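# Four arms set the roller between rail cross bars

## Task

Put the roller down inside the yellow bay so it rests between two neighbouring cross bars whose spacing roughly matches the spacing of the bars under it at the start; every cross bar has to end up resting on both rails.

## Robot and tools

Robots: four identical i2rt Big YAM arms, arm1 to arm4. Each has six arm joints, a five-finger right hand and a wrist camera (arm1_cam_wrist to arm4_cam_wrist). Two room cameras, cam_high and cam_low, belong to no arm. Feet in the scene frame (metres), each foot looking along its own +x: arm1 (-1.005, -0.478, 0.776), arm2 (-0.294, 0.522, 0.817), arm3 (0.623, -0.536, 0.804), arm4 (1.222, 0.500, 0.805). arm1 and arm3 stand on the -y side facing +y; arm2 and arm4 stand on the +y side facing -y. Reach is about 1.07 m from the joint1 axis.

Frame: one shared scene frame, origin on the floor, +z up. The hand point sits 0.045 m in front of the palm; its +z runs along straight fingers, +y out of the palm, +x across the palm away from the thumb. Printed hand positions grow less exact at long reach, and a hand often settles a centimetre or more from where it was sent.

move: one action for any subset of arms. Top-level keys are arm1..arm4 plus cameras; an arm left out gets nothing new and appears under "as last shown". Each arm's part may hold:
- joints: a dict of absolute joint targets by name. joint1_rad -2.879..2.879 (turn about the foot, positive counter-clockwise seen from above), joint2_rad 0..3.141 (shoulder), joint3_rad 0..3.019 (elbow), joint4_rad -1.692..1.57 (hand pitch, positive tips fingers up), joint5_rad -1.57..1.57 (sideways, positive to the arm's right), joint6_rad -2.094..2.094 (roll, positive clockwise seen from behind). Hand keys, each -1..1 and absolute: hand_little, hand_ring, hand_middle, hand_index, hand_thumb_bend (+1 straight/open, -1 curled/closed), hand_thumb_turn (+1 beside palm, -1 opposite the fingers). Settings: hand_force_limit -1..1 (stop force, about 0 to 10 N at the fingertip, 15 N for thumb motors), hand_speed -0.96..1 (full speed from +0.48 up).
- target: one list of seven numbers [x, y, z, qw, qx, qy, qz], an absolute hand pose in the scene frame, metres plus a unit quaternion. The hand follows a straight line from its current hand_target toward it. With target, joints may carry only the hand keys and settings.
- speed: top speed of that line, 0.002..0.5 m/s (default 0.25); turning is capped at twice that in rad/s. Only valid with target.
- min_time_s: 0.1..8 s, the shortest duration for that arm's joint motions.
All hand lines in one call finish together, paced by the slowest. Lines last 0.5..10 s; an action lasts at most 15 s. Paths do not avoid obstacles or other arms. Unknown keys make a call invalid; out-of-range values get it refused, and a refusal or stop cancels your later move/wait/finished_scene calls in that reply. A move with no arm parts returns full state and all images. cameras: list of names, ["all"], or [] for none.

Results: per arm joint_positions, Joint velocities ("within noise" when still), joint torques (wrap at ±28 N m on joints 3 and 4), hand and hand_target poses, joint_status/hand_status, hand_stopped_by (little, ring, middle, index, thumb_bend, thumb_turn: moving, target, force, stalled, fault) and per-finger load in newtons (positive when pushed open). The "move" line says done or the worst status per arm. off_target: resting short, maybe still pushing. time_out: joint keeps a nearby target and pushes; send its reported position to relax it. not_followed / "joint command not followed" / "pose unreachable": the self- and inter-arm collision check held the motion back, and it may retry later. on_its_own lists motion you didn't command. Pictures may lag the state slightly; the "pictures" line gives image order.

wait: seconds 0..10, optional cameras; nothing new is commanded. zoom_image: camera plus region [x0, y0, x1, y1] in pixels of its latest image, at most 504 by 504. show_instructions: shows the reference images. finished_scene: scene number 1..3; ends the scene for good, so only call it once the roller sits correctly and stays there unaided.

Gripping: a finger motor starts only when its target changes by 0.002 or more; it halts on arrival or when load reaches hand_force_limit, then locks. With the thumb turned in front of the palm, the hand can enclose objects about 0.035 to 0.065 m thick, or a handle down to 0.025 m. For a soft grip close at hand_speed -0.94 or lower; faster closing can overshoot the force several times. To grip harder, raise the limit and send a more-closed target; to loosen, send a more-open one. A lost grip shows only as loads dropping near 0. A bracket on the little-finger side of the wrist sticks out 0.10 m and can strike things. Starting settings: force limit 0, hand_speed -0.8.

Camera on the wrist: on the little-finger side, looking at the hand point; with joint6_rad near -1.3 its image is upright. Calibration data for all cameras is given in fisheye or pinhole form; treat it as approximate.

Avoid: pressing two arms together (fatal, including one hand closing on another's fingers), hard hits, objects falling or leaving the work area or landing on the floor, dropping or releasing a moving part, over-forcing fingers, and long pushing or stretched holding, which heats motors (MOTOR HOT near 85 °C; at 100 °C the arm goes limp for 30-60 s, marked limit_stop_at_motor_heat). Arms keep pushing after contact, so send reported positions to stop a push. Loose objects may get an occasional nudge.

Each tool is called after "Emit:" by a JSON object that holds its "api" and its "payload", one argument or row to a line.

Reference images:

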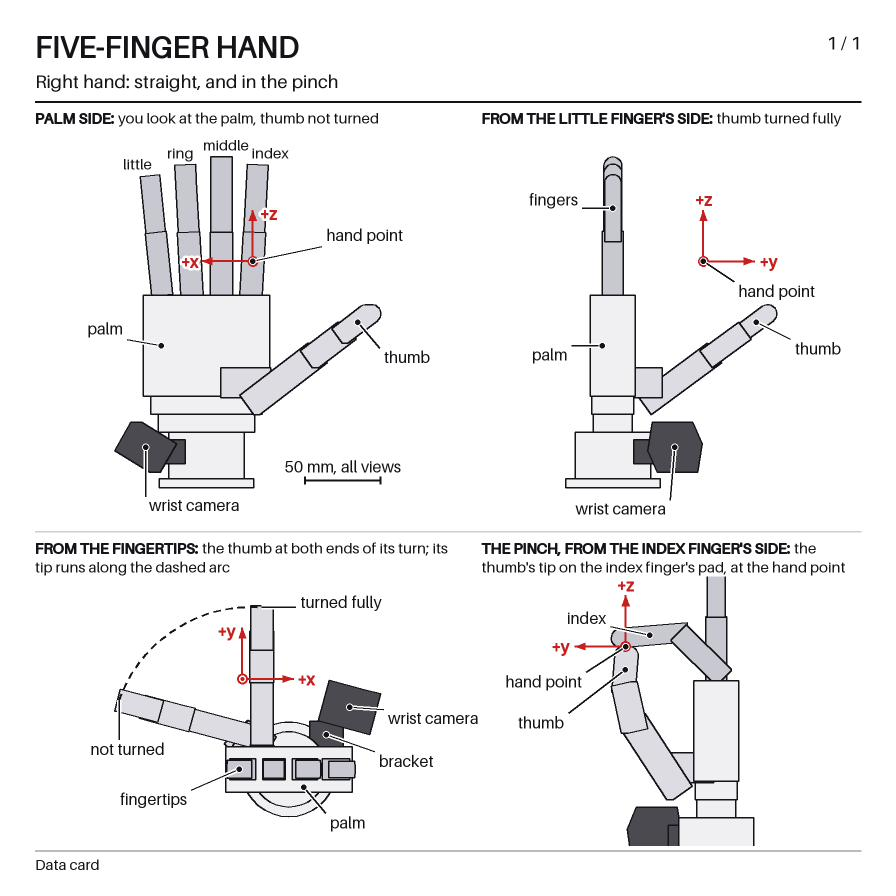

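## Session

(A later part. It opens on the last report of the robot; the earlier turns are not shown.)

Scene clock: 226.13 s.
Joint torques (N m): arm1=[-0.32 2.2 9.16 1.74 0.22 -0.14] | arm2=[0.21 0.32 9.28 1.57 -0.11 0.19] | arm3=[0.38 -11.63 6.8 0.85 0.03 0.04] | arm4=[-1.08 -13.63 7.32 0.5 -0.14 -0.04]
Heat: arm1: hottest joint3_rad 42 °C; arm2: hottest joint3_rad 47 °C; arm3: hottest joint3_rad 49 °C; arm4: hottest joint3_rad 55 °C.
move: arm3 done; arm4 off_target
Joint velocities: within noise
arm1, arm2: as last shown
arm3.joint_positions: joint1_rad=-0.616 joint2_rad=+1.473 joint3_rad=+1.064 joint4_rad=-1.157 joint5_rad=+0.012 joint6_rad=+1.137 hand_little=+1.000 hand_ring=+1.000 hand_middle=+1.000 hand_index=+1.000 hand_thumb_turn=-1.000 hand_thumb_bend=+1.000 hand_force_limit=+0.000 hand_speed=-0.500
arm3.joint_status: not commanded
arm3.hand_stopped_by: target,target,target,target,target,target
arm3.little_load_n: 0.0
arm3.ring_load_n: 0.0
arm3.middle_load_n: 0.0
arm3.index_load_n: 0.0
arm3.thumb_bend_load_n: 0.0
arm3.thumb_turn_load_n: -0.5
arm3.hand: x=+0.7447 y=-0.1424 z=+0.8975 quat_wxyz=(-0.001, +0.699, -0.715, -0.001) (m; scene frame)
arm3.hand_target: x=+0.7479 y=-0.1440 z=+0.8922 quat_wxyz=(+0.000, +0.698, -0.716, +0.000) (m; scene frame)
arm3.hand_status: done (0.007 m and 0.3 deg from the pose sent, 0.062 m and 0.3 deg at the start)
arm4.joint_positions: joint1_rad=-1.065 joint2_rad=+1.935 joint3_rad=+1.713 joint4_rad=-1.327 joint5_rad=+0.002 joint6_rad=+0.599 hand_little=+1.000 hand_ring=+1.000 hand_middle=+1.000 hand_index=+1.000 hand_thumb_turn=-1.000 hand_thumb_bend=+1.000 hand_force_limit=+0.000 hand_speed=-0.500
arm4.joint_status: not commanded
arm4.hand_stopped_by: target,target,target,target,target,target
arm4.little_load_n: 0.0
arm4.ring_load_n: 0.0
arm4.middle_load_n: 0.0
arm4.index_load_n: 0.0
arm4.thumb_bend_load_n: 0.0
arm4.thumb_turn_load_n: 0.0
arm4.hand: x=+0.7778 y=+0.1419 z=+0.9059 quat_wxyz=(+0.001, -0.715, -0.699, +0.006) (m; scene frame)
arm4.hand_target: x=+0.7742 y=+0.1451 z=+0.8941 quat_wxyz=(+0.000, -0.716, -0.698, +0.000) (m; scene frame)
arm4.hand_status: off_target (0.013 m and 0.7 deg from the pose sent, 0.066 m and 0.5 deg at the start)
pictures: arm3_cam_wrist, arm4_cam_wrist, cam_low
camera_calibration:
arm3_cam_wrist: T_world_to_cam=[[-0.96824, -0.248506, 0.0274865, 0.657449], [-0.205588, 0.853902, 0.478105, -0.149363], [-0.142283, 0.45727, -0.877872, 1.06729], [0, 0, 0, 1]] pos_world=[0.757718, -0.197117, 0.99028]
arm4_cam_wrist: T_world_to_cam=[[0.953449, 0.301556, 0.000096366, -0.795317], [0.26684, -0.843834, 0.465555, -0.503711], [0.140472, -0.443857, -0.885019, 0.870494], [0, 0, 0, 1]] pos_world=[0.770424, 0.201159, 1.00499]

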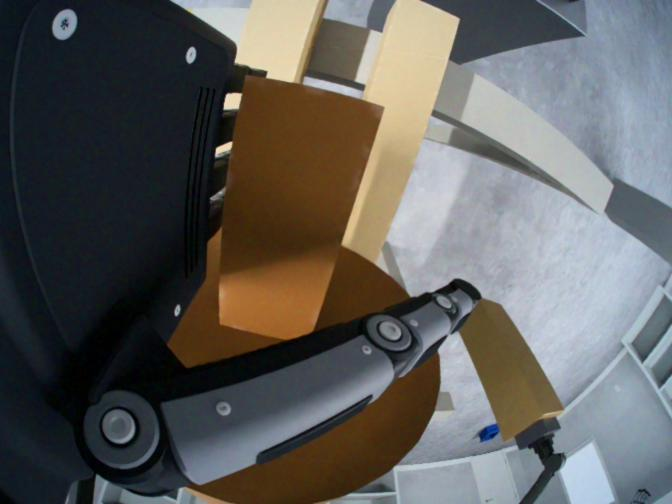

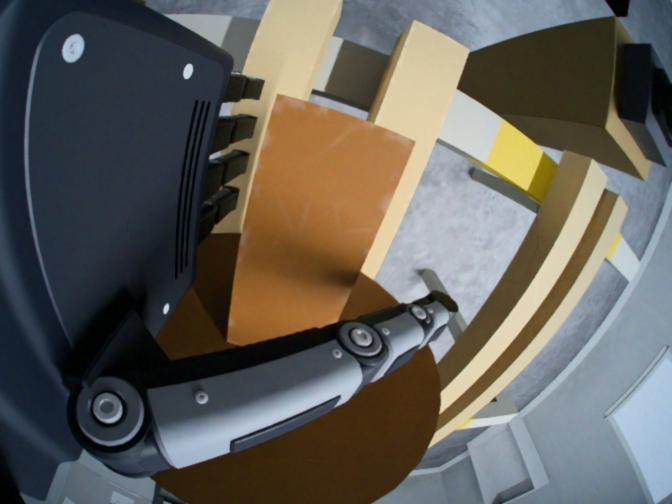

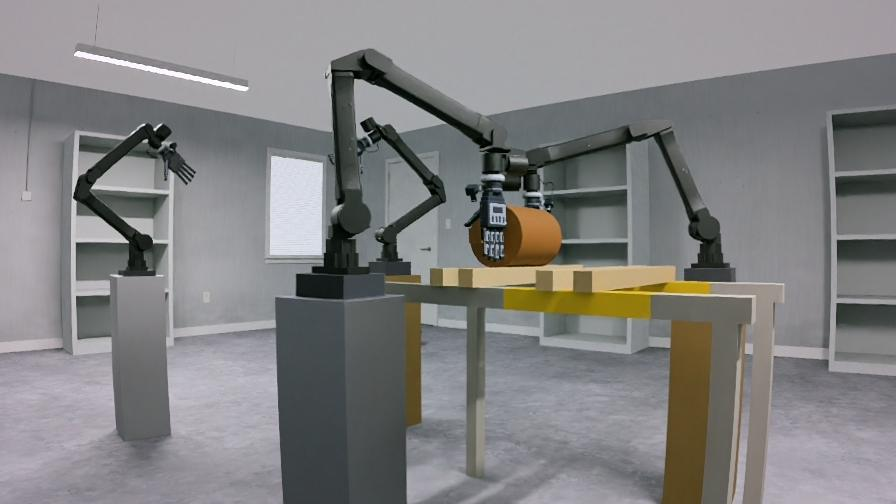

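Emit:
{"api": "move", "payload": {
  "arm3": {"joints":{"hand_speed":-0.88,"hand_force_limit":0,"hand_little":-0.9,"hand_ring":-0.9,"hand_middle":-0.9,"hand_index":-0.9,"hand_thumb_bend":-0.9}},
  "arm4": {"joints":{"hand_speed":-0.88,"hand_force_limit":0,"hand_little":-0.9,"hand_ring":-0.9,"hand_middle":-0.9,"hand_index":-0.9,"hand_thumb_bend":-0.9}},
  "cameras": ["arm3_cam_wrist","arm4_cam_wrist","cam_low"]
}}

Scene clock: 238.60 s.
Joint torques (N m): arm1=[-0.32 2.14 9.14 1.72 0.24 -0.15] | arm2=[0.15 0.38 9.28 1.57 -0.11 0.19] | arm3=[1.14 -13.33 7.24 0.31 -0.36 0.04] | arm4=[-1.14 -13.86 7.39 0.39 -0.06 0.01]
Heat: arm1: hottest joint3_rad 42 °C; arm2: hottest joint3_rad 47 °C; arm3: hottest joint3_rad 49 °C; arm4: hottest joint3_rad 53 °C.
move: arm3 off_target; arm4 off_target
Joint velocities: within noise
arm1, arm2: as last shown
arm3.joint_positions: joint1_rad=-0.627 joint2_rad=+1.492 joint3_rad=+1.058 joint4_rad=-1.144 joint5_rad=+0.020 joint6_rad=+1.136 hand_little=-0.113 hand_ring=-0.068 hand_middle=-0.079 hand_index=-0.069 hand_thumb_turn=-1.000 hand_thumb_bend=+0.485 hand_force_limit=+0.000 hand_speed=-0.880
arm3.joint_status: hand_little off_target (ended at -0.113, target -0.900); hand_ring off_target (ended at -0.068, target -0.900); hand_middle off_target (ended at -0.079, target -0.900); hand_index off_target (ended at -0.069, target -0.900); hand_thumb_bend off_target (ended at +0.485, target -0.900); the others done
arm3.hand_stopped_by: force,force,force,force,force,target
arm3.little_load_n: 6.0
arm3.ring_load_n: 2.5
arm3.middle_load_n: 4.0
arm3.index_load_n: 3.5
arm3.thumb_bend_load_n: 22.5
arm3.thumb_turn_load_n: 5.0
arm3.hand: x=+0.7499 y=-0.1445 z=+0.8872 quat_wxyz=(+0.004, +0.696, -0.718, +0.004) (m; scene frame)
arm3.hand_target: x=+0.7480 y=-0.1441 z=+0.8921 quat_wxyz=(+0.000, +0.698, -0.716, +0.000) (m; scene frame)
arm3.hand_status: not commanded
arm4.joint_positions: joint1_rad=-1.065 joint2_rad=+1.939 joint3_rad=+1.712 joint4_rad=-1.324 joint5_rad=+0.000 joint6_rad=+0.595 hand_little=-0.024 hand_ring=+0.020 hand_middle=+0.010 hand_index=+0.032 hand_thumb_turn=-1.000 hand_thumb_bend=+0.524 hand_force_limit=+0.000 hand_speed=-0.880
arm4.joint_status: hand_little off_target (ended at -0.024, target -0.900); hand_ring off_target (ended at +0.020, target -0.900); hand_middle off_target (ended at +0.010, target -0.900); hand_index off_target (ended at +0.032, target -0.900); hand_thumb_bend off_target (ended at +0.524, target -0.900); the others done
arm4.hand_stopped_by: force,force,force,force,force,target
arm4.little_load_n: 7.0
arm4.ring_load_n: 1.5
arm4.middle_load_n: 4.5
arm4.index_load_n: 1.0
arm4.thumb_bend_load_n: 15.5
arm4.thumb_turn_load_n: 5.0
arm4.hand: x=+0.7781 y=+0.1418 z=+0.9037 quat_wxyz=(+0.000, -0.714, -0.700, +0.005) (m; scene frame)
arm4.hand_target: x=+0.7742 y=+0.1450 z=+0.8942 quat_wxyz=(+0.000, -0.716, -0.698, +0.000) (m; scene frame)
arm4.hand_status: not commanded
pictures: arm3_cam_wrist, arm4_cam_wrist, cam_low
camera_calibration:
arm3_cam_wrist: T_world_to_cam=[[-0.970469, -0.239403, 0.0295901, 0.663426], [-0.198659, 0.86277, 0.464932, -0.133823], [-0.136836, 0.445324, -0.884852, 1.06027], [0, 0, 0, 1]] pos_world=[0.762332, -0.197878, 0.980767]
arm4_cam_wrist: T_world_to_cam=[[0.952033, 0.305983, 0.00282322, -0.797542], [0.269373, -0.842428, 0.466641, -0.50596], [0.145163, -0.443497, -0.884442, 0.864208], [0, 0, 0, 1]] pos_world=[0.770127, 0.201073, 1.0027]

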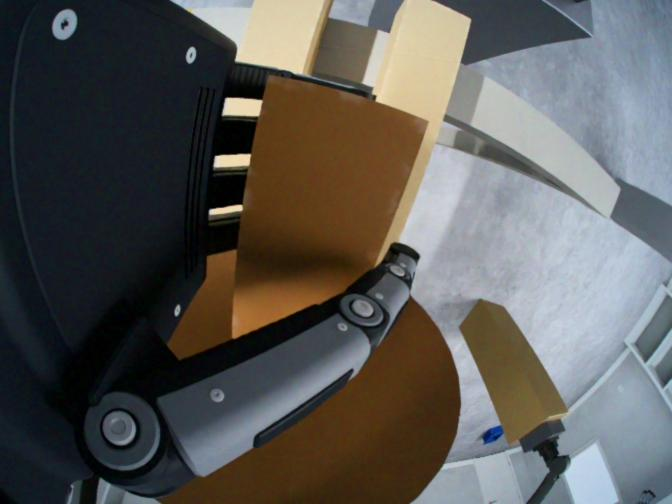

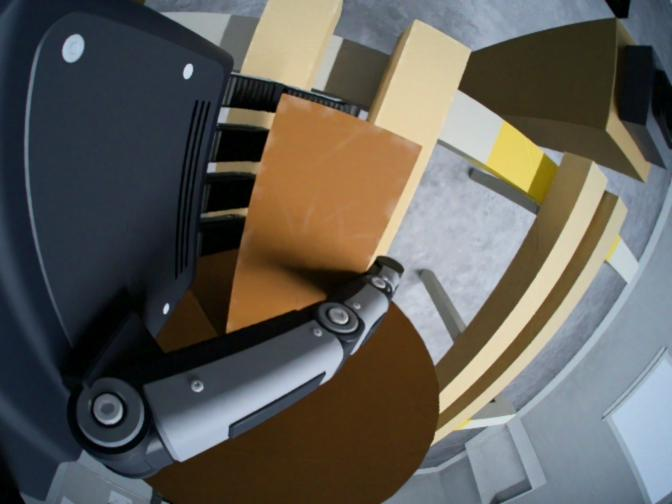

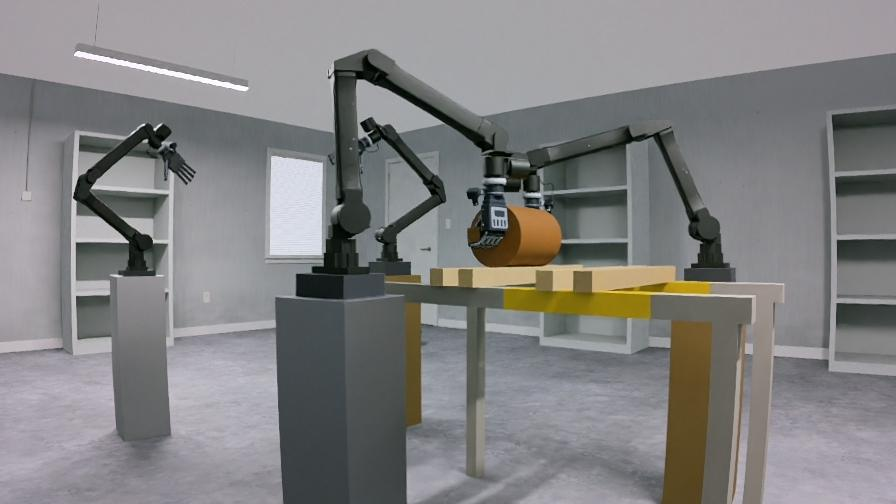

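Emit:
{"api": "move", "payload": {
  "arm3": {"joints":{"hand_speed":-0.9,"hand_force_limit":0.7,"hand_little":-0.95,"hand_ring":-0.95,"hand_middle":-0.95,"hand_index":-0.95,"hand_thumb_bend":-0.95}},
  "arm4": {"joints":{"hand_speed":-0.9,"hand_force_limit":0.7,"hand_little":-0.95,"hand_ring":-0.95,"hand_middle":-0.95,"hand_index":-0.95,"hand_thumb_bend":-0.95}}
}}

Emit:
{"api": "move", "payload": {
  "arm3": {"target":[0.750,-0.144,0.925,0,0.698,-0.716,0],"speed":0.05},
  "arm4": {"target":[0.774,0.146,0.935,0,0.716,0.698,0],"speed":0.05},
  "cameras": ["cam_high","cam_low"]
}}

Emit:
{"api": "zoom_image", "payload": {
  "camera": "cam_low",
  "region": [440, 150, 600, 290]
}}

Scene clock: 249.53 s.
Joint torques (N m): arm1=[-0.32 2.26 9.16 1.74 0.24 -0.14] | arm2=[0.21 0.38 9.26 1.57 -0.11 0.19] | arm3=[1.26 -13.39 7.32 0.24 -0.14 0.05] | arm4=[-0.97 -14.1 7.43 0.38 0.13 -0.01]
Heat: arm1: hottest joint3_rad 42 °C; arm2: hottest joint3_rad 47 °C; arm3: hottest joint3_rad 49 °C; arm4: hottest joint3_rad 51 °C.
move: arm3 off_target; arm4 off_target
Joint velocities: within noise
arm1, arm2: as last shown
arm3.joint_positions: joint1_rad=-0.628 joint2_rad=+1.494 joint3_rad=+1.056 joint4_rad=-1.143 joint5_rad=+0.016 joint6_rad=+1.136 hand_little=-0.140 hand_ring=-0.140 hand_middle=-0.141 hand_index=-0.131 hand_thumb_turn=-1.000 hand_thumb_bend=+0.487 hand_force_limit=+0.700 hand_speed=-0.900
arm3.joint_status: hand_little off_target (ended at -0.140, target -0.950); hand_ring off_target (ended at -0.140, target -0.950); hand_middle off_target (ended at -0.141, target -0.950); hand_index off_target (ended at -0.131, target -0.950); hand_thumb_bend off_target (ended at +0.487, target -0.950); the others done
arm3.hand_stopped_by: force,force,force,force,force,target
arm3.little_load_n: 0.0
arm3.ring_load_n: 8.5
arm3.middle_load_n: 7.5
arm3.index_load_n: 8.5
arm3.thumb_bend_load_n: 36.5
arm3.thumb_turn_load_n: 5.5
arm3.hand: x=+0.7494 y=-0.1448 z=+0.8861 quat_wxyz=(+0.006, +0.696, -0.718, +0.003) (m; scene frame)
arm3.hand_target: x=+0.7479 y=-0.1442 z=+0.8919 quat_wxyz=(+0.000, +0.698, -0.716, +0.000) (m; scene frame)
arm3.hand_status: not commanded
arm4.joint_positions: joint1_rad=-1.067 joint2_rad=+1.941 joint3_rad=+1.711 joint4_rad=-1.324 joint5_rad=-0.004 joint6_rad=+0.597 hand_little=-0.040 hand_ring=-0.032 hand_middle=-0.024 hand_index=-0.030 hand_thumb_turn=-1.000 hand_thumb_bend=+0.526 hand_force_limit=+0.700 hand_speed=-0.900
arm4.joint_status: hand_little off_target (ended at -0.040, target -0.950); hand_ring off_target (ended at -0.032, target -0.950); hand_middle off_target (ended at -0.024, target -0.950); hand_index off_target (ended at -0.030, target -0.950); hand_thumb_bend off_target (ended at +0.526, target -0.950); the others done
arm4.hand_stopped_by: force,force,force,force,force,target
arm4.little_load_n: 1.5
arm4.ring_load_n: 8.5
arm4.middle_load_n: 4.5
arm4.index_load_n: 11.0
arm4.thumb_bend_load_n: 28.5
arm4.thumb_turn_load_n: 6.0
arm4.hand: x=+0.7781 y=+0.1420 z=+0.9026 quat_wxyz=(-0.003, -0.715, -0.699, +0.004) (m; scene frame)
arm4.hand_target: x=+0.7742 y=+0.1451 z=+0.8941 quat_wxyz=(+0.000, -0.716, -0.698, +0.000) (m; scene frame)
arm4.hand_status: not commanded
pictures: none

Scene clock: 250.90 s.
Joint torques (N m): arm1=[-0.21 2.37 9.17 1.76 0.24 -0.14] | arm2=[0.21 0.32 9.28 1.57 -0.11 0.19] | arm3=[1.03 -16.32 11.23 -2.54 0.35 -0.04] | arm4=[-1.03 -16.73 11.73 -1.88 0.31 -0.16]
Heat: arm1: hottest joint3_rad 42 °C; arm2: hottest joint3_rad 47 °C; arm3: hottest joint3_rad 49 °C; arm4: hottest joint3_rad 52 °C.
move: arm3 off_target; arm4 off_target
Joint velocities: within noise
arm1, arm2: as last shown
arm2.ring_load_n: -0.5
arm3.joint_positions: joint1_rad=-0.627 joint2_rad=+1.494 joint3_rad=+1.056 joint4_rad=-1.159 joint5_rad=+0.004 joint6_rad=+1.144 hand_little=-0.139 hand_ring=-0.139 hand_middle=-0.141 hand_index=-0.131 hand_thumb_turn=-0.999 hand_thumb_bend=+0.487 hand_force_limit=+0.700 hand_speed=-0.900
arm3.joint_status: not commanded
arm3.hand_stopped_by: force,force,force,force,force,target
arm3.little_load_n: 2.5
arm3.ring_load_n: 12.0
arm3.middle_load_n: 8.0
arm3.index_load_n: 3.5
arm3.thumb_bend_load_n: 30.5
arm3.thumb_turn_load_n: 10.0
arm3.hand: x=+0.7452 y=-0.1472 z=+0.8869 quat_wxyz=(+0.015, +0.693, -0.720, +0.000) (m; scene frame)
arm3.hand_target: x=+0.7494 y=-0.1445 z=+0.9232 quat_wxyz=(-0.001, +0.698, -0.716, +0.000) (m; scene frame)
arm3.hand_status: off_target (0.038 m and 1.9 deg from the pose sent, 0.039 m and 0.8 deg at the start)
arm4.joint_positions: joint1_rad=-1.067 joint2_rad=+1.946 joint3_rad=+1.721 joint4_rad=-1.356 joint5_rad=-0.008 joint6_rad=+0.612 hand_little=-0.040 hand_ring=-0.032 hand_middle=-0.024 hand_index=-0.030 hand_thumb_turn=-1.000 hand_thumb_bend=+0.526 hand_force_limit=+0.700 hand_speed=-0.900
arm4.joint_status: not commanded
arm4.hand_stopped_by: force,force,force,force,force,target
arm4.little_load_n: 2.5
arm4.ring_load_n: 9.0
arm4.middle_load_n: 3.0
arm4.index_load_n: 7.0
arm4.thumb_bend_load_n: 25.5
arm4.thumb_turn_load_n: 10.0
arm4.hand: x=+0.7822 y=+0.1432 z=+0.9044 quat_wxyz=(-0.007, -0.720, -0.694, -0.009) (m; scene frame)
arm4.hand_target: x=+0.7749 y=+0.1463 z=+0.9344 quat_wxyz=(+0.000, -0.716, -0.698, +0.001) (m; scene frame)
arm4.hand_status: off_target (0.032 m and 1.5 deg from the pose sent, 0.033 m and 0.6 deg at the start)
pictures: cam_high, cam_low

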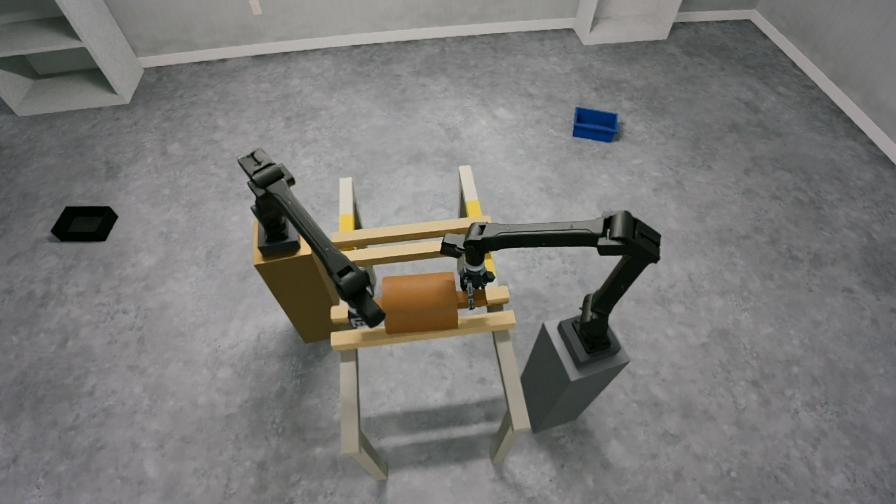

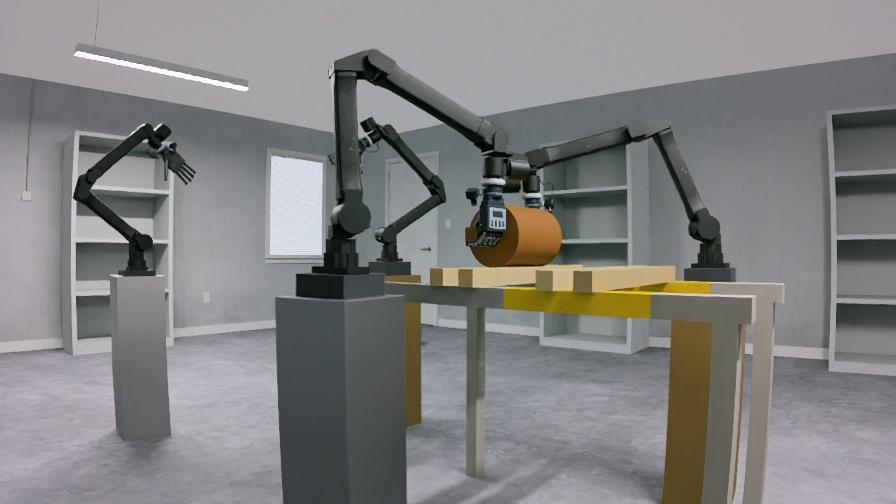

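Scaled by 3.150 from the camera's 896x504 image, which has a finer 1280x720 frame.

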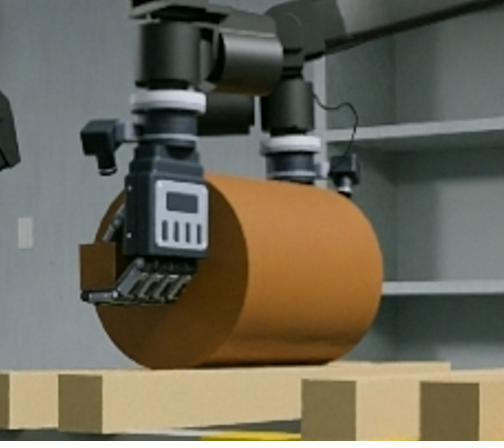

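Emit:
{"api": "move", "payload": {
  "arm3": {"target":[0.754,-0.146,0.965,0,0.698,-0.716,0],"speed":0.05},
  "arm4": {"target":[0.774,0.148,0.975,0,0.716,0.698,0],"speed":0.05}
}}

Emit:
{"api": "move", "payload": {
  "arm3": {"target":[0.754,-0.148,1.0,0,0.698,-0.716,0],"speed":0.05},
  "arm4": {"target":[0.774,0.148,1.012,0,0.716,0.698,0],"speed":0.05},
  "cameras": ["cam_high","cam_low"]
}}

Emit:
{"api": "zoom_image", "payload": {
  "camera": "cam_low",
  "region": [420, 150, 620, 300]
}}

Scene clock: 269.53 s.
Joint torques (N m): arm1=[-0.32 2.26 9.16 1.73 0.24 -0.16] | arm2=[0.21 0.32 9.31 1.57 -0.11 0.19] | arm3=[0.21 -18.9 13.42 -3.34 0.45 -0.29] | arm4=[-2.08 -19.72 13.98 -2.66 0.93 -0.1]
Heat: arm1: hottest joint3_rad 42 °C; arm2: hottest joint3_rad 47 °C; arm3: hottest joint3_rad 51 °C; arm4: hottest joint3_rad 56 °C.
move: arm3 off_target; arm4 off_target
Joint velocities: within noise
arm1, arm2: as last shown
arm2.ring_load_n: 0.0
arm2.thumb_turn_load_n: -0.5
arm3.joint_positions: joint1_rad=-0.624 joint2_rad=+1.489 joint3_rad=+1.095 joint4_rad=-1.241 joint5_rad=+0.004 joint6_rad=+1.163 hand_little=-0.139 hand_ring=-0.139 hand_middle=-0.141 hand_index=-0.131 hand_thumb_turn=-0.999 hand_thumb_bend=+0.487 hand_force_limit=+0.700 hand_speed=-0.900
arm3.joint_status: not commanded
arm3.hand_stopped_by: force,force,force,force,force,target
arm3.little_load_n: 6.0
arm3.ring_load_n: 14.5
arm3.middle_load_n: 8.0
arm3.index_load_n: 1.5
arm3.thumb_bend_load_n: 24.5
arm3.thumb_turn_load_n: 8.5
arm3.hand: x=+0.7424 y=-0.1505 z=+0.9028 quat_wxyz=(+0.033, +0.687, -0.726, +0.006) (m; scene frame)
arm3.hand_target: x=+0.7519 y=-0.1474 z=+0.9608 quat_wxyz=(-0.002, +0.698, -0.717, +0.000) (m; scene frame)
arm3.hand_status: off_target (0.063 m and 4.2 deg from the pose sent, 0.078 m and 1.9 deg at the start)
arm4.joint_positions: joint1_rad=-1.055 joint2_rad=+1.962 joint3_rad=+1.759 joint4_rad=-1.426 joint5_rad=-0.022 joint6_rad=+0.605 hand_little=-0.040 hand_ring=-0.032 hand_middle=-0.025 hand_index=-0.031 hand_thumb_turn=-0.999 hand_thumb_bend=+0.526 hand_force_limit=+0.700 hand_speed=-0.900
arm4.joint_status: not commanded
arm4.hand_stopped_by: force,force,force,force,force,target
arm4.little_load_n: 11.0
arm4.ring_load_n: 10.0
arm4.middle_load_n: 0.0
arm4.index_load_n: 0.0
arm4.thumb_bend_load_n: 16.0
arm4.thumb_turn_load_n: 9.0
arm4.hand: x=+0.7932 y=+0.1393 z=+0.9124 quat_wxyz=(-0.019, -0.713, -0.700, -0.031) (m; scene frame)
arm4.hand_target: x=+0.7773 y=+0.1491 z=+0.9727 quat_wxyz=(+0.000, -0.717, -0.697, +0.001) (m; scene frame)
arm4.hand_status: off_target (0.066 m and 4.2 deg from the pose sent, 0.071 m and 1.5 deg at the start)
pictures: none

Scene clock: 271.00 s.
Joint torques (N m): arm1=[-0.26 2.26 9.16 1.73 0.24 -0.15] | arm2=[0.21 0.32 9.26 1.58 -0.11 0.19] | arm3=[0.21 -18.61 14.32 -3.19 0.44 -0.27] | arm4=[-2.26 -20.31 15.08 -2.58 0.99 -0.02]
Heat: arm1: hottest joint3_rad 42 °C; arm2: hottest joint3_rad 47 °C; arm3: hottest joint3_rad 52 °C; arm4: hottest joint3_rad 57 °C.
move: arm3 off_target; arm4 off_target
Joint velocities: within noise
arm1, arm2: as last shown
arm2.thumb_turn_load_n: 0.0
arm3.joint_positions: joint1_rad=-0.624 joint2_rad=+1.463 joint3_rad=+1.154 joint4_rad=-1.337 joint5_rad=+0.004 joint6_rad=+1.161 hand_little=-0.139 hand_ring=-0.139 hand_middle=-0.141 hand_index=-0.131 hand_thumb_turn=-0.999 hand_thumb_bend=+0.487 hand_force_limit=+0.700 hand_speed=-0.900
arm3.joint_status: not commanded
arm3.hand_stopped_by: force,force,force,force,force,target
arm3.little_load_n: 7.5
arm3.ring_load_n: 15.0
arm3.middle_load_n: 8.0
arm3.index_load_n: 1.0
arm3.thumb_bend_load_n: 25.5
arm3.thumb_turn_load_n: 7.5
arm3.hand: x=+0.7422 y=-0.1520 z=+0.9347 quat_wxyz=(+0.038, +0.688, -0.725, +0.008) (m; scene frame)
arm3.hand_target: x=+0.7516 y=-0.1500 z=+0.9956 quat_wxyz=(-0.002, +0.698, -0.717, +0.000) (m; scene frame)
arm3.hand_status: off_target (0.066 m and 4.7 deg from the pose sent, 0.098 m and 4.2 deg at the start)
arm4.joint_positions: joint1_rad=-1.053 joint2_rad=+1.962 joint3_rad=+1.838 joint4_rad=-1.521 joint5_rad=-0.023 joint6_rad=+0.596 hand_little=-0.040 hand_ring=-0.032 hand_middle=-0.025 hand_index=-0.031 hand_thumb_turn=-0.999 hand_thumb_bend=+0.526 hand_force_limit=+0.700 hand_speed=-0.900
arm4.joint_status: not commanded
arm4.hand_stopped_by: force,force,force,force,force,target
arm4.little_load_n: 12.0
arm4.ring_load_n: 9.0
arm4.middle_load_n: 0.0
arm4.index_load_n: 0.0
arm4.thumb_bend_load_n: 16.0
arm4.thumb_turn_load_n: 8.0
arm4.hand: x=+0.7934 y=+0.1384 z=+0.9431 quat_wxyz=(-0.021, -0.709, -0.704, -0.039) (m; scene frame)
arm4.hand_target: x=+0.7782 y=+0.1496 z=+1.0092 quat_wxyz=(+0.000, -0.717, -0.697, +0.001) (m; scene frame)
arm4.hand_status: off_target (0.072 m and 5.2 deg from the pose sent, 0.102 m and 4.2 deg at the start)
pictures: cam_high, cam_low

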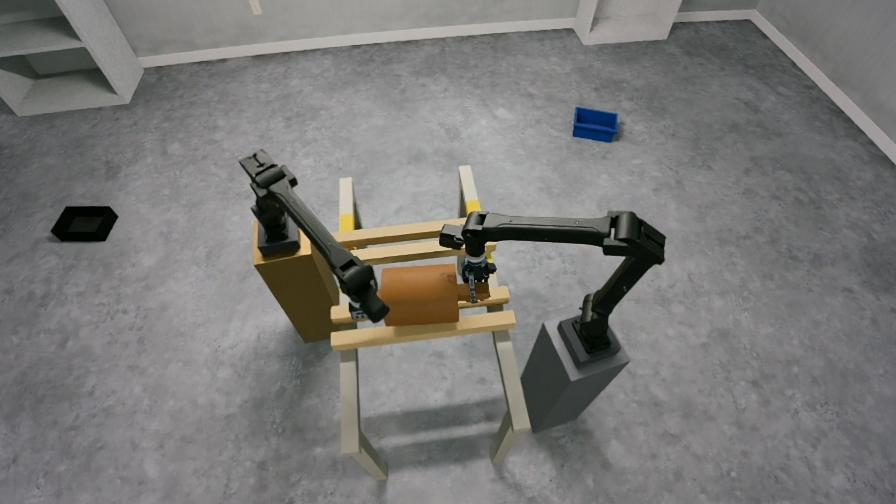

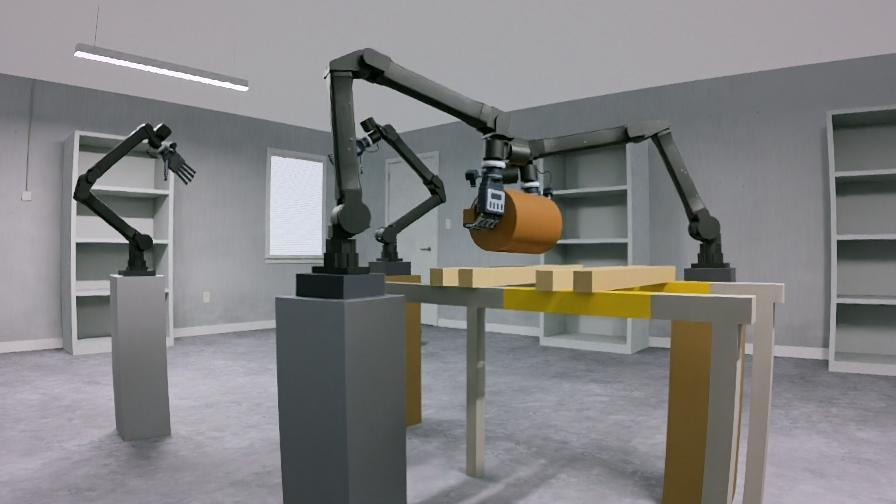

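Scaled by 2.520 from the camera's 896x504 image, which has a finer 1280x720 frame.

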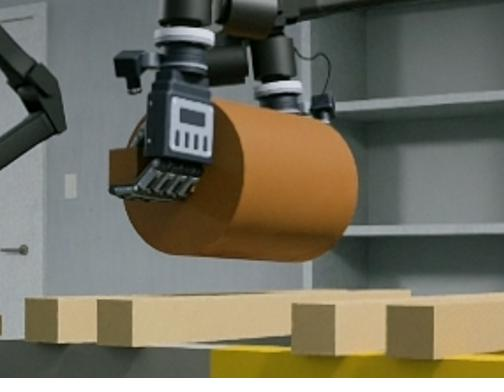

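Emit:
{"api": "move", "payload": {
  "arm3": {"target":[0.850,-0.151,1.005,0,0.698,-0.716,0],"speed":0.09},
  "arm4": {"target":[0.862,0.145,1.012,0,0.716,0.698,0],"speed":0.09}
}}

Emit:
{"api": "move", "payload": {
  "arm3": {"target":[0.942,-0.152,1.008,0,0.698,-0.716,0],"speed":0.09},
  "arm4": {"target":[0.945,0.141,1.008,0,0.716,0.698,0],"speed":0.09}
}}

Emit:
{"api": "move", "payload": {
  "arm3": {"target":[1.033,-0.153,1.012,0,0.698,-0.716,0],"speed":0.09},
  "arm4": {"target":[1.030,0.138,1.003,0,0.716,0.698,0],"speed":0.09},
  "cameras": ["cam_high","cam_low"]
}}

Emit:
{"api": "zoom_image", "payload": {
  "camera": "cam_high",
  "region": [320, 180, 520, 300]
}}

Scene clock: 285.53 s.
Joint torques (N m): arm1=[-0.21 2.26 9.17 1.77 0.23 -0.15] | arm2=[0.21 0.32 9.28 1.57 -0.11 0.2] | arm3=[-0.73 -18.08 15.23 -2.74 0.67 -0.15] | arm4=[-1.9 -20.42 9.62 -1.35 0.65 0.26]
Heat: arm1: hottest joint3_rad 42 °C; arm2: hottest joint3_rad 47 °C; arm3: hottest joint3_rad 57 °C; arm4: hottest joint3_rad 62 °C.
move: arm3 off_target; arm4 off_target
Joint velocities: within noise
arm1.joint_positions: joint1_rad=+0.265 joint2_rad=+0.616 joint3_rad=+1.377 joint4_rad=-1.494 joint5_rad=+0.152 joint6_rad=-1.417 hand_little=+1.000 hand_ring=+1.000 hand_middle=+1.000 hand_index=+1.000 hand_thumb_turn=+1.000 hand_thumb_bend=+1.000 hand_force_limit=+0.000 hand_speed=-0.800
arm1.joint_status: not commanded
arm1.hand_stopped_by: target,target,target,target,target,target
arm1.little_load_n: 0.0
arm1.ring_load_n: 0.0
arm1.middle_load_n: 0.0
arm1.index_load_n: 0.0
arm1.thumb_bend_load_n: 0.0
arm1.thumb_turn_load_n: 0.0
arm1.hand: x=-0.9534 y=-0.2765 z=+1.2435 quat_wxyz=(-0.278, +0.672, +0.614, +0.305) (m; scene frame)
arm1.hand_target: x=-0.9534 y=-0.2775 z=+1.2517 quat_wxyz=(-0.286, +0.670, +0.611, +0.311) (m; scene frame)
arm1.hand_status: not commanded
arm2.joint_positions: joint1_rad=-0.195 joint2_rad=+0.580 joint3_rad=+1.335 joint4_rad=-1.290 joint5_rad=+0.002 joint6_rad=-0.964 hand_little=+1.000 hand_ring=+1.000 hand_middle=+1.000 hand_index=+1.000 hand_thumb_turn=+1.000 hand_thumb_bend=+1.000 hand_force_limit=+0.000 hand_speed=-0.800
arm2.joint_status: not commanded
arm2.hand_stopped_by: target,target,target,target,target,target
arm2.little_load_n: 0.0
arm2.ring_load_n: 0.0
arm2.middle_load_n: 0.0
arm2.index_load_n: 0.0
arm2.thumb_bend_load_n: 0.0
arm2.thumb_turn_load_n: 0.0
arm2.hand: x=-0.4018 y=+0.3263 z=+1.2856 quat_wxyz=(+0.303, +0.261, -0.828, +0.392) (m; scene frame)
arm2.hand_target: x=-0.4016 y=+0.3271 z=+1.2956 quat_wxyz=(+0.309, +0.259, -0.823, +0.400) (m; scene frame)
arm2.hand_status: not commanded
arm3.joint_positions: joint1_rad=-0.803 joint2_rad=+1.559 joint3_rad=+1.295 joint4_rad=-1.374 joint5_rad=-0.002 joint6_rad=+0.955 hand_little=-0.139 hand_ring=-0.139 hand_middle=-0.141 hand_index=-0.131 hand_thumb_turn=-0.999 hand_thumb_bend=+0.487 hand_force_limit=+0.700 hand_speed=-0.900
arm3.joint_status: not commanded
arm3.hand_stopped_by: force,force,force,force,force,target
arm3.little_load_n: 8.0
arm3.ring_load_n: 15.5
arm3.middle_load_n: 8.0
arm3.index_load_n: 0.5
arm3.thumb_bend_load_n: 26.5
arm3.thumb_turn_load_n: 7.0
arm3.hand: x=+0.8262 y=-0.1551 z=+0.9464 quat_wxyz=(+0.037, +0.697, -0.716, -0.002) (m; scene frame)
arm3.hand_target: x=+0.8469 y=-0.1533 z=+1.0026 quat_wxyz=(-0.002, +0.697, -0.717, +0.000) (m; scene frame)
arm3.hand_status: off_target (0.063 m and 4.3 deg from the pose sent, 0.129 m and 4.7 deg at the start)
arm4.joint_positions: joint1_rad=-0.962 joint2_rad=+1.801 joint3_rad=+1.633 joint4_rad=-1.478 joint5_rad=-0.016 joint6_rad=+0.660 hand_little=-0.040 hand_ring=-0.032 hand_middle=-0.025 hand_index=-0.031 hand_thumb_turn=-0.999 hand_thumb_bend=+0.526 hand_force_limit=+0.700 hand_speed=-0.900
arm4.joint_status: not commanded
arm4.hand_stopped_by: force,force,force,force,force,target
arm4.little_load_n: 12.0
arm4.ring_load_n: 8.0
arm4.middle_load_n: 0.5
arm4.index_load_n: 0.5
arm4.thumb_bend_load_n: 16.5
arm4.thumb_turn_load_n: 8.0
arm4.hand: x=+0.8699 y=+0.1344 z=+0.9552 quat_wxyz=(-0.015, -0.700, -0.713, -0.042) (m; scene frame)
arm4.hand_target: x=+0.8640 y=+0.1454 z=+1.0092 quat_wxyz=(+0.000, -0.716, -0.698, +0.000) (m; scene frame)
arm4.hand_status: off_target (0.058 m and 5.7 deg from the pose sent, 0.097 m and 5.2 deg at the start)
pictures: none

Scene clock: 287.30 s.
Joint torques (N m): arm1=[-0.32 2.26 9.2 1.74 0.24 -0.15] | arm2=[0.15 0.38 9.28 1.57 -0.11 0.19] | arm3=[-1.08 -21.19 15.43 -2.62 1.03 0.01] | arm4=[-1.49 -17.44 9.88 -1.31 0.32 0.36]
Heat: arm1: hottest joint3_rad 42 °C; arm2: hottest joint3_rad 47 °C; arm3: hottest joint3_rad 58 °C; arm4: hottest joint3_rad 62 °C.
move: arm3 off_target; arm4 off_target
Joint velocities: within noise
arm1, arm2: as last shown
arm1.little_load_n: -0.5
arm1.ring_load_n: -0.5
arm3.joint_positions: joint1_rad=-0.941 joint2_rad=+1.717 joint3_rad=+1.492 joint4_rad=-1.421 joint5_rad=-0.011 joint6_rad=+0.798 hand_little=-0.139 hand_ring=-0.139 hand_middle=-0.141 hand_index=-0.132 hand_thumb_turn=-1.000 hand_thumb_bend=+0.487 hand_force_limit=+0.700 hand_speed=-0.900
arm3.joint_status: not commanded
arm3.hand_stopped_by: force,force,force,force,force,target
arm3.little_load_n: 11.5
arm3.ring_load_n: 17.0
arm3.middle_load_n: 8.0
arm3.index_load_n: 0.0
arm3.thumb_bend_load_n: 27.5
arm3.thumb_turn_load_n: 4.5
arm3.hand: x=+0.9127 y=-0.1511 z=+0.9468 quat_wxyz=(+0.041, +0.704, -0.709, -0.012) (m; scene frame)
arm3.hand_target: x=+0.9380 y=-0.1546 z=+1.0059 quat_wxyz=(-0.002, +0.697, -0.717, +0.000) (m; scene frame)
arm3.hand_status: off_target (0.068 m and 5.0 deg from the pose sent, 0.131 m and 4.3 deg at the start)
arm4.joint_positions: joint1_rad=-0.853 joint2_rad=+1.638 joint3_rad=+1.423 joint4_rad=-1.431 joint5_rad=-0.008 joint6_rad=+0.764 hand_little=-0.040 hand_ring=-0.032 hand_middle=-0.025 hand_index=-0.031 hand_thumb_turn=-0.999 hand_thumb_bend=+0.526 hand_force_limit=+0.700 hand_speed=-0.900
arm4.joint_status: not commanded
arm4.hand_stopped_by: force,force,force,force,force,target
arm4.little_load_n: 11.0
arm4.ring_load_n: 8.0
arm4.middle_load_n: 0.0
arm4.index_load_n: 0.0
arm4.thumb_bend_load_n: 17.5
arm4.thumb_turn_load_n: 7.5
arm4.hand: x=+0.9524 y=+0.1372 z=+0.9577 quat_wxyz=(-0.007, -0.698, -0.715, -0.043) (m; scene frame)
arm4.hand_target: x=+0.9466 y=+0.1418 z=+1.0056 quat_wxyz=(-0.001, -0.716, -0.698, +0.000) (m; scene frame)
arm4.hand_status: off_target (0.051 m and 5.7 deg from the pose sent, 0.092 m and 5.7 deg at the start)
pictures: none

Scene clock: 289.10 s.
Joint torques (N m): arm1=[-0.32 2.26 9.18 1.74 0.24 -0.14] | arm2=[0.21 0.32 9.29 1.57 -0.11 0.19] | arm3=[-1.26 -24.59 15.83 -2.4 1.34 0.13] | arm4=[-1.14 -15.03 10.18 -1.25 0.01 0.44]
Heat: arm1: hottest joint3_rad 42 °C; arm2: hottest joint3_rad 47 °C; arm3: hottest joint3_rad 58 °C; arm4: hottest joint3_rad 61 °C.
move: arm3 off_target; arm4 off_target
Joint velocities: within noise
arm1, arm2: as last shown
arm1.little_load_n: 0.5
arm1.ring_load_n: 0.0
arm3.joint_positions: joint1_rad=-1.048 joint2_rad=+1.907 joint3_rad=+1.757 joint4_rad=-1.508 joint5_rad=-0.019 joint6_rad=+0.674 hand_little=-0.139 hand_ring=-0.139 hand_middle=-0.141 hand_index=-0.132 hand_thumb_turn=-1.000 hand_thumb_bend=+0.487 hand_force_limit=+0.700 hand_speed=-0.900
arm3.joint_status: not commanded
arm3.hand_stopped_by: force,force,force,force,force,target
arm3.little_load_n: 14.5
arm3.ring_load_n: 18.0
arm3.middle_load_n: 8.0
arm3.index_load_n: 0.0
arm3.thumb_bend_load_n: 29.5
arm3.thumb_turn_load_n: 2.0
arm3.hand: x=+1.0004 y=-0.1466 z=+0.9459 quat_wxyz=(+0.045, +0.709, -0.703, -0.021) (m; scene frame)
arm3.hand_target: x=+1.0280 y=-0.1558 z=+1.0101 quat_wxyz=(-0.002, +0.697, -0.717, +0.000) (m; scene frame)
arm3.hand_status: off_target (0.074 m and 6.0 deg from the pose sent, 0.137 m and 5.0 deg at the start)
arm4.joint_positions: joint1_rad=-0.707 joint2_rad=+1.493 joint3_rad=+1.255 joint4_rad=-1.407 joint5_rad=-0.001 joint6_rad=+0.905 hand_little=-0.040 hand_ring=-0.032 hand_middle=-0.025 hand_index=-0.031 hand_thumb_turn=-0.999 hand_thumb_bend=+0.526 hand_force_limit=+0.700 hand_speed=-0.900
arm4.joint_status: not commanded
arm4.hand_stopped_by: force,force,force,force,force,target
arm4.little_load_n: 11.0
arm4.ring_load_n: 8.0
arm4.middle_load_n: 0.0
arm4.index_load_n: 0.5
arm4.thumb_bend_load_n: 18.0
arm4.thumb_turn_load_n: 7.0
arm4.hand: x=+1.0368 y=+0.1399 z=+0.9586 quat_wxyz=(+0.002, -0.696, -0.717, -0.042) (m; scene frame)
arm4.hand_target: x=+1.0314 y=+0.1390 z=+1.0012 quat_wxyz=(-0.001, -0.716, -0.698, +0.000) (m; scene frame)
arm4.hand_status: off_target (0.045 m and 5.7 deg from the pose sent, 0.090 m and 5.7 deg at the start)
pictures: cam_high, cam_low

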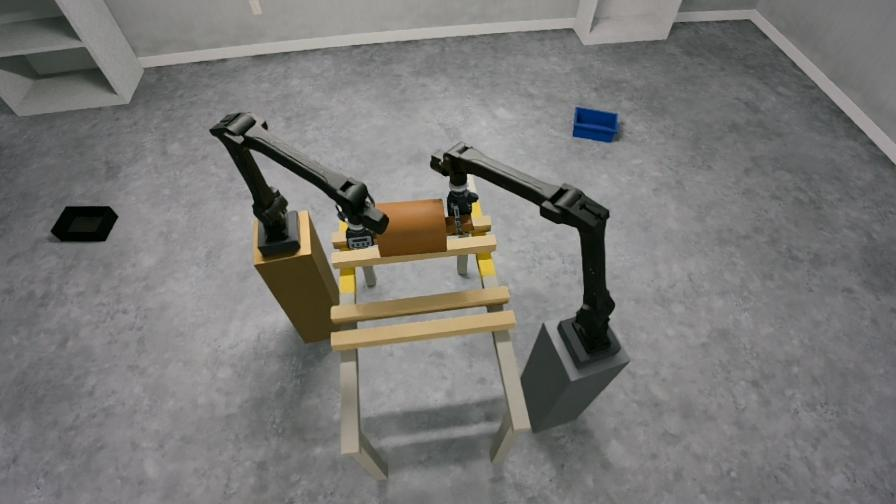

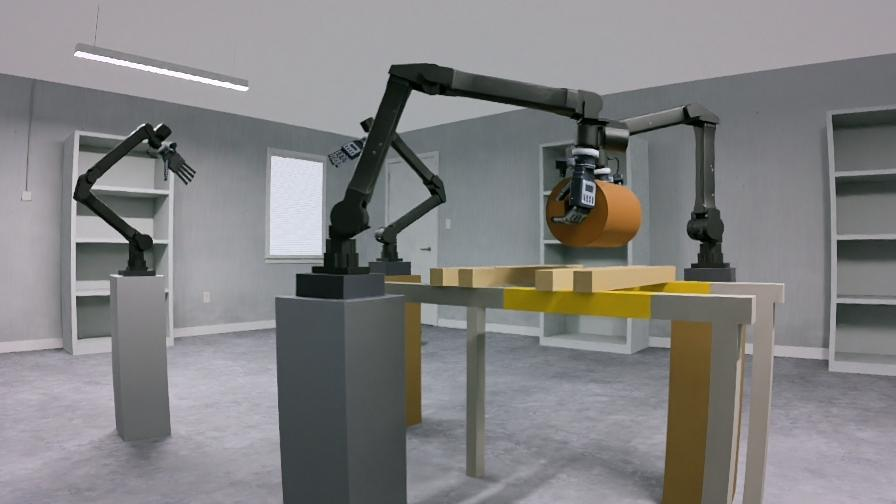

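Scaled by 2.520 from the camera's 896x504 image, which has a finer 1280x720 frame.

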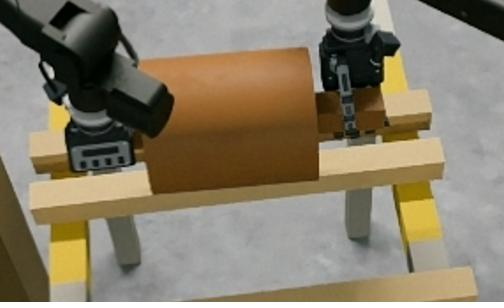

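Emit:
{"api": "move", "payload": {
  "arm3": {"target":[1.096,-0.155,1.010,0,0.698,-0.716,0],"speed":0.08},
  "arm4": {"target":[1.082,0.134,0.993,0,0.716,0.698,0],"speed":0.08}
}}

Emit:
{"api": "move", "payload": {
  "arm3": {"target":[1.096,-0.155,0.985,0,0.698,-0.716,0],"speed":0.05},
  "arm4": {"target":[1.081,0.134,0.965,0,0.716,0.698,0],"speed":0.05},
  "cameras": ["cam_high","cam_low"]
}}

Emit:
{"api": "zoom_image", "payload": {
  "camera": "cam_high",
  "region": [320, 180, 520, 300]
}}

Emit:
{"api": "zoom_image", "payload": {
  "camera": "cam_low",
  "region": [480, 140, 700, 320]
}}

Scene clock: 315.63 s.
Joint torques (N m): arm1=[-0.32 2.26 9.2 1.73 0.24 -0.14] | arm2=[0.21 0.32 9.28 1.57 -0.11 0.19] | arm3=[-1.67 -27.22 16.25 -2 1.47 0.31] | arm4=[-1.14 -13.45 10.3 -1.03 -0.16 0.53]
Heat: arm1: hottest joint3_rad 43 °C; arm2: hottest joint3_rad 48 °C; arm3: hottest joint3_rad 63 °C; arm4: hottest joint3_rad 60 °C.
move: arm3 off_target; arm4 off_target
Joint velocities: within noise
arm1, arm2: as last shown
arm1.little_load_n: 0.0
arm3.joint_positions: joint1_rad=-1.107 joint2_rad=+2.062 joint3_rad=+1.979 joint4_rad=-1.590 joint5_rad=-0.023 joint6_rad=+0.593 hand_little=-0.139 hand_ring=-0.139 hand_middle=-0.141 hand_index=-0.132 hand_thumb_turn=-1.000 hand_thumb_bend=+0.487 hand_force_limit=+0.700 hand_speed=-0.900
arm3.joint_status: not commanded
arm3.hand_stopped_by: force,force,force,force,force,target
arm3.little_load_n: 16.0
arm3.ring_load_n: 18.5
arm3.middle_load_n: 6.5
arm3.index_load_n: 0.0
arm3.thumb_bend_load_n: 30.0
arm3.thumb_turn_load_n: 0.0
arm3.hand: x=+1.0589 y=-0.1452 z=+0.9387 quat_wxyz=(+0.051, +0.717, -0.695, -0.027) (m; scene frame)
arm3.hand_target: x=+1.0896 y=-0.1584 z=+1.0083 quat_wxyz=(-0.002, +0.697, -0.717, +0.000) (m; scene frame)
arm3.hand_status: off_target (0.081 m and 7.4 deg from the pose sent, 0.115 m and 6.0 deg at the start)
arm4.joint_positions: joint1_rad=-0.593 joint2_rad=+1.425 joint3_rad=+1.164 joint4_rad=-1.387 joint5_rad=+0.003 joint6_rad=+1.007 hand_little=-0.040 hand_ring=-0.032 hand_middle=-0.025 hand_index=-0.031 hand_thumb_turn=-1.000 hand_thumb_bend=+0.526 hand_force_limit=+0.700 hand_speed=-0.900
arm4.joint_status: not commanded
arm4.hand_stopped_by: force,force,force,force,force,target
arm4.little_load_n: 11.5
arm4.ring_load_n: 8.0
arm4.middle_load_n: 0.0
arm4.index_load_n: 0.0
arm4.thumb_bend_load_n: 18.5
arm4.thumb_turn_load_n: 4.5
arm4.hand: x=+1.0901 y=+0.1406 z=+0.9516 quat_wxyz=(+0.008, -0.692, -0.721, -0.042) (m; scene frame)
arm4.hand_target: x=+1.0831 y=+0.1353 z=+0.9916 quat_wxyz=(-0.001, -0.716, -0.699, -0.001) (m; scene frame)
arm4.hand_status: off_target (0.043 m and 6.2 deg from the pose sent, 0.057 m and 5.7 deg at the start)
pictures: none

Scene clock: 316.77 s.
Joint torques (N m): arm1=[-0.38 2.2 9.21 1.72 0.23 -0.14] | arm2=[0.21 0.26 9.26 1.58 -0.11 0.19] | arm3=[-1.55 -28.98 12.44 -0.73 1.3 0.34] | arm4=[-1.38 -11.87 10.04 -0.83 -0.09 0.51]
Heat: arm1: hottest joint3_rad 43 °C; arm2: hottest joint3_rad 48 °C; arm3: hottest joint3_rad 63 °C; arm4: hottest joint3_rad 60 °C.
move: arm3 off_target; arm4 off_target
Joint velocities: within noise
arm1, arm2: as last shown
arm1.thumb_turn_load_n: -0.5
arm3.joint_positions: joint1_rad=-1.107 joint2_rad=+2.086 joint3_rad=+1.979 joint4_rad=-1.567 joint5_rad=-0.019 joint6_rad=+0.587 hand_little=-0.139 hand_ring=-0.139 hand_middle=-0.141 hand_index=-0.132 hand_thumb_turn=-1.000 hand_thumb_bend=+0.487 hand_force_limit=+0.700 hand_speed=-0.900
arm3.joint_status: not commanded
arm3.hand_stopped_by: force,force,force,force,force,target
arm3.little_load_n: 13.5
arm3.ring_load_n: 17.5
arm3.middle_load_n: 6.5
arm3.index_load_n: 0.0
arm3.thumb_bend_load_n: 28.0
arm3.thumb_turn_load_n: 2.5
arm3.hand: x=+1.0639 y=-0.1428 z=+0.9237 quat_wxyz=(+0.052, +0.719, -0.693, -0.025) (m; scene frame)
arm3.hand_target: x=+1.0918 y=-0.1570 z=+0.9837 quat_wxyz=(+0.000, +0.697, -0.717, +0.000) (m; scene frame)
arm3.hand_status: off_target (0.070 m and 7.5 deg from the pose sent, 0.060 m and 7.4 deg at the start)
arm4.joint_positions: joint1_rad=-0.593 joint2_rad=+1.423 joint3_rad=+1.109 joint4_rad=-1.319 joint5_rad=+0.003 joint6_rad=+1.007 hand_little=-0.040 hand_ring=-0.032 hand_middle=-0.025 hand_index=-0.031 hand_thumb_turn=-1.000 hand_thumb_bend=+0.526 hand_force_limit=+0.700 hand_speed=-0.900
arm4.joint_status: not commanded
arm4.hand_stopped_by: force,force,force,force,force,target
arm4.little_load_n: 10.5
arm4.ring_load_n: 8.0
arm4.middle_load_n: 0.0
arm4.index_load_n: 0.0
arm4.thumb_bend_load_n: 18.0
arm4.thumb_turn_load_n: 3.5
arm4.hand: x=+1.0915 y=+0.1425 z=+0.9319 quat_wxyz=(+0.006, -0.692, -0.721, -0.035) (m; scene frame)
arm4.hand_target: x=+1.0818 y=+0.1350 z=+0.9642 quat_wxyz=(-0.001, -0.716, -0.699, +0.000) (m; scene frame)
arm4.hand_status: off_target (0.036 m and 5.6 deg from the pose sent, 0.017 m and 6.2 deg at the start)
pictures: cam_high, cam_low

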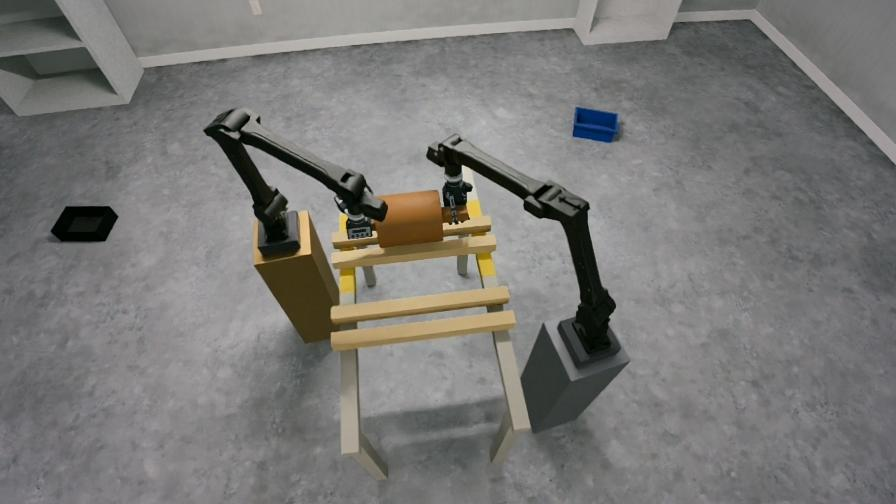

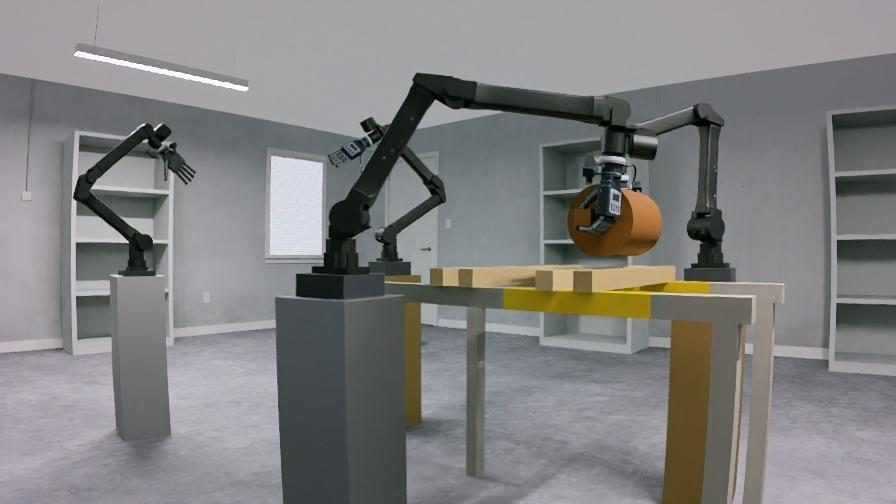

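Scaled by 2.520 from the camera's 896x504 image, which has a finer 1280x720 frame.

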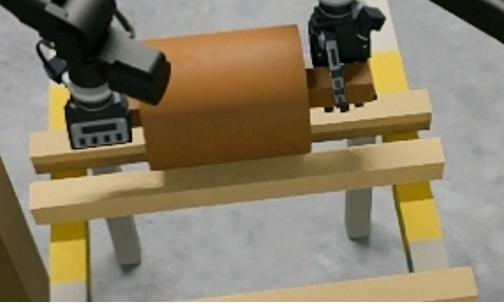

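Scaled by 2.291 from the camera's 896x504 image, which has a finer 1280x720 frame.

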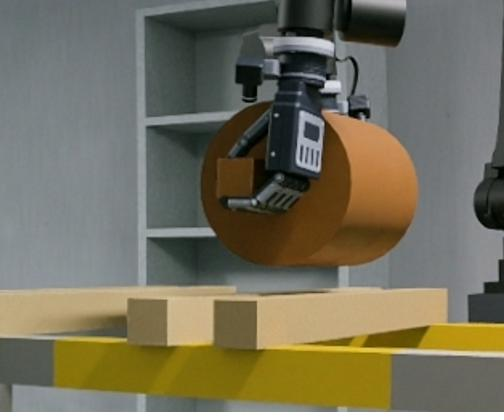

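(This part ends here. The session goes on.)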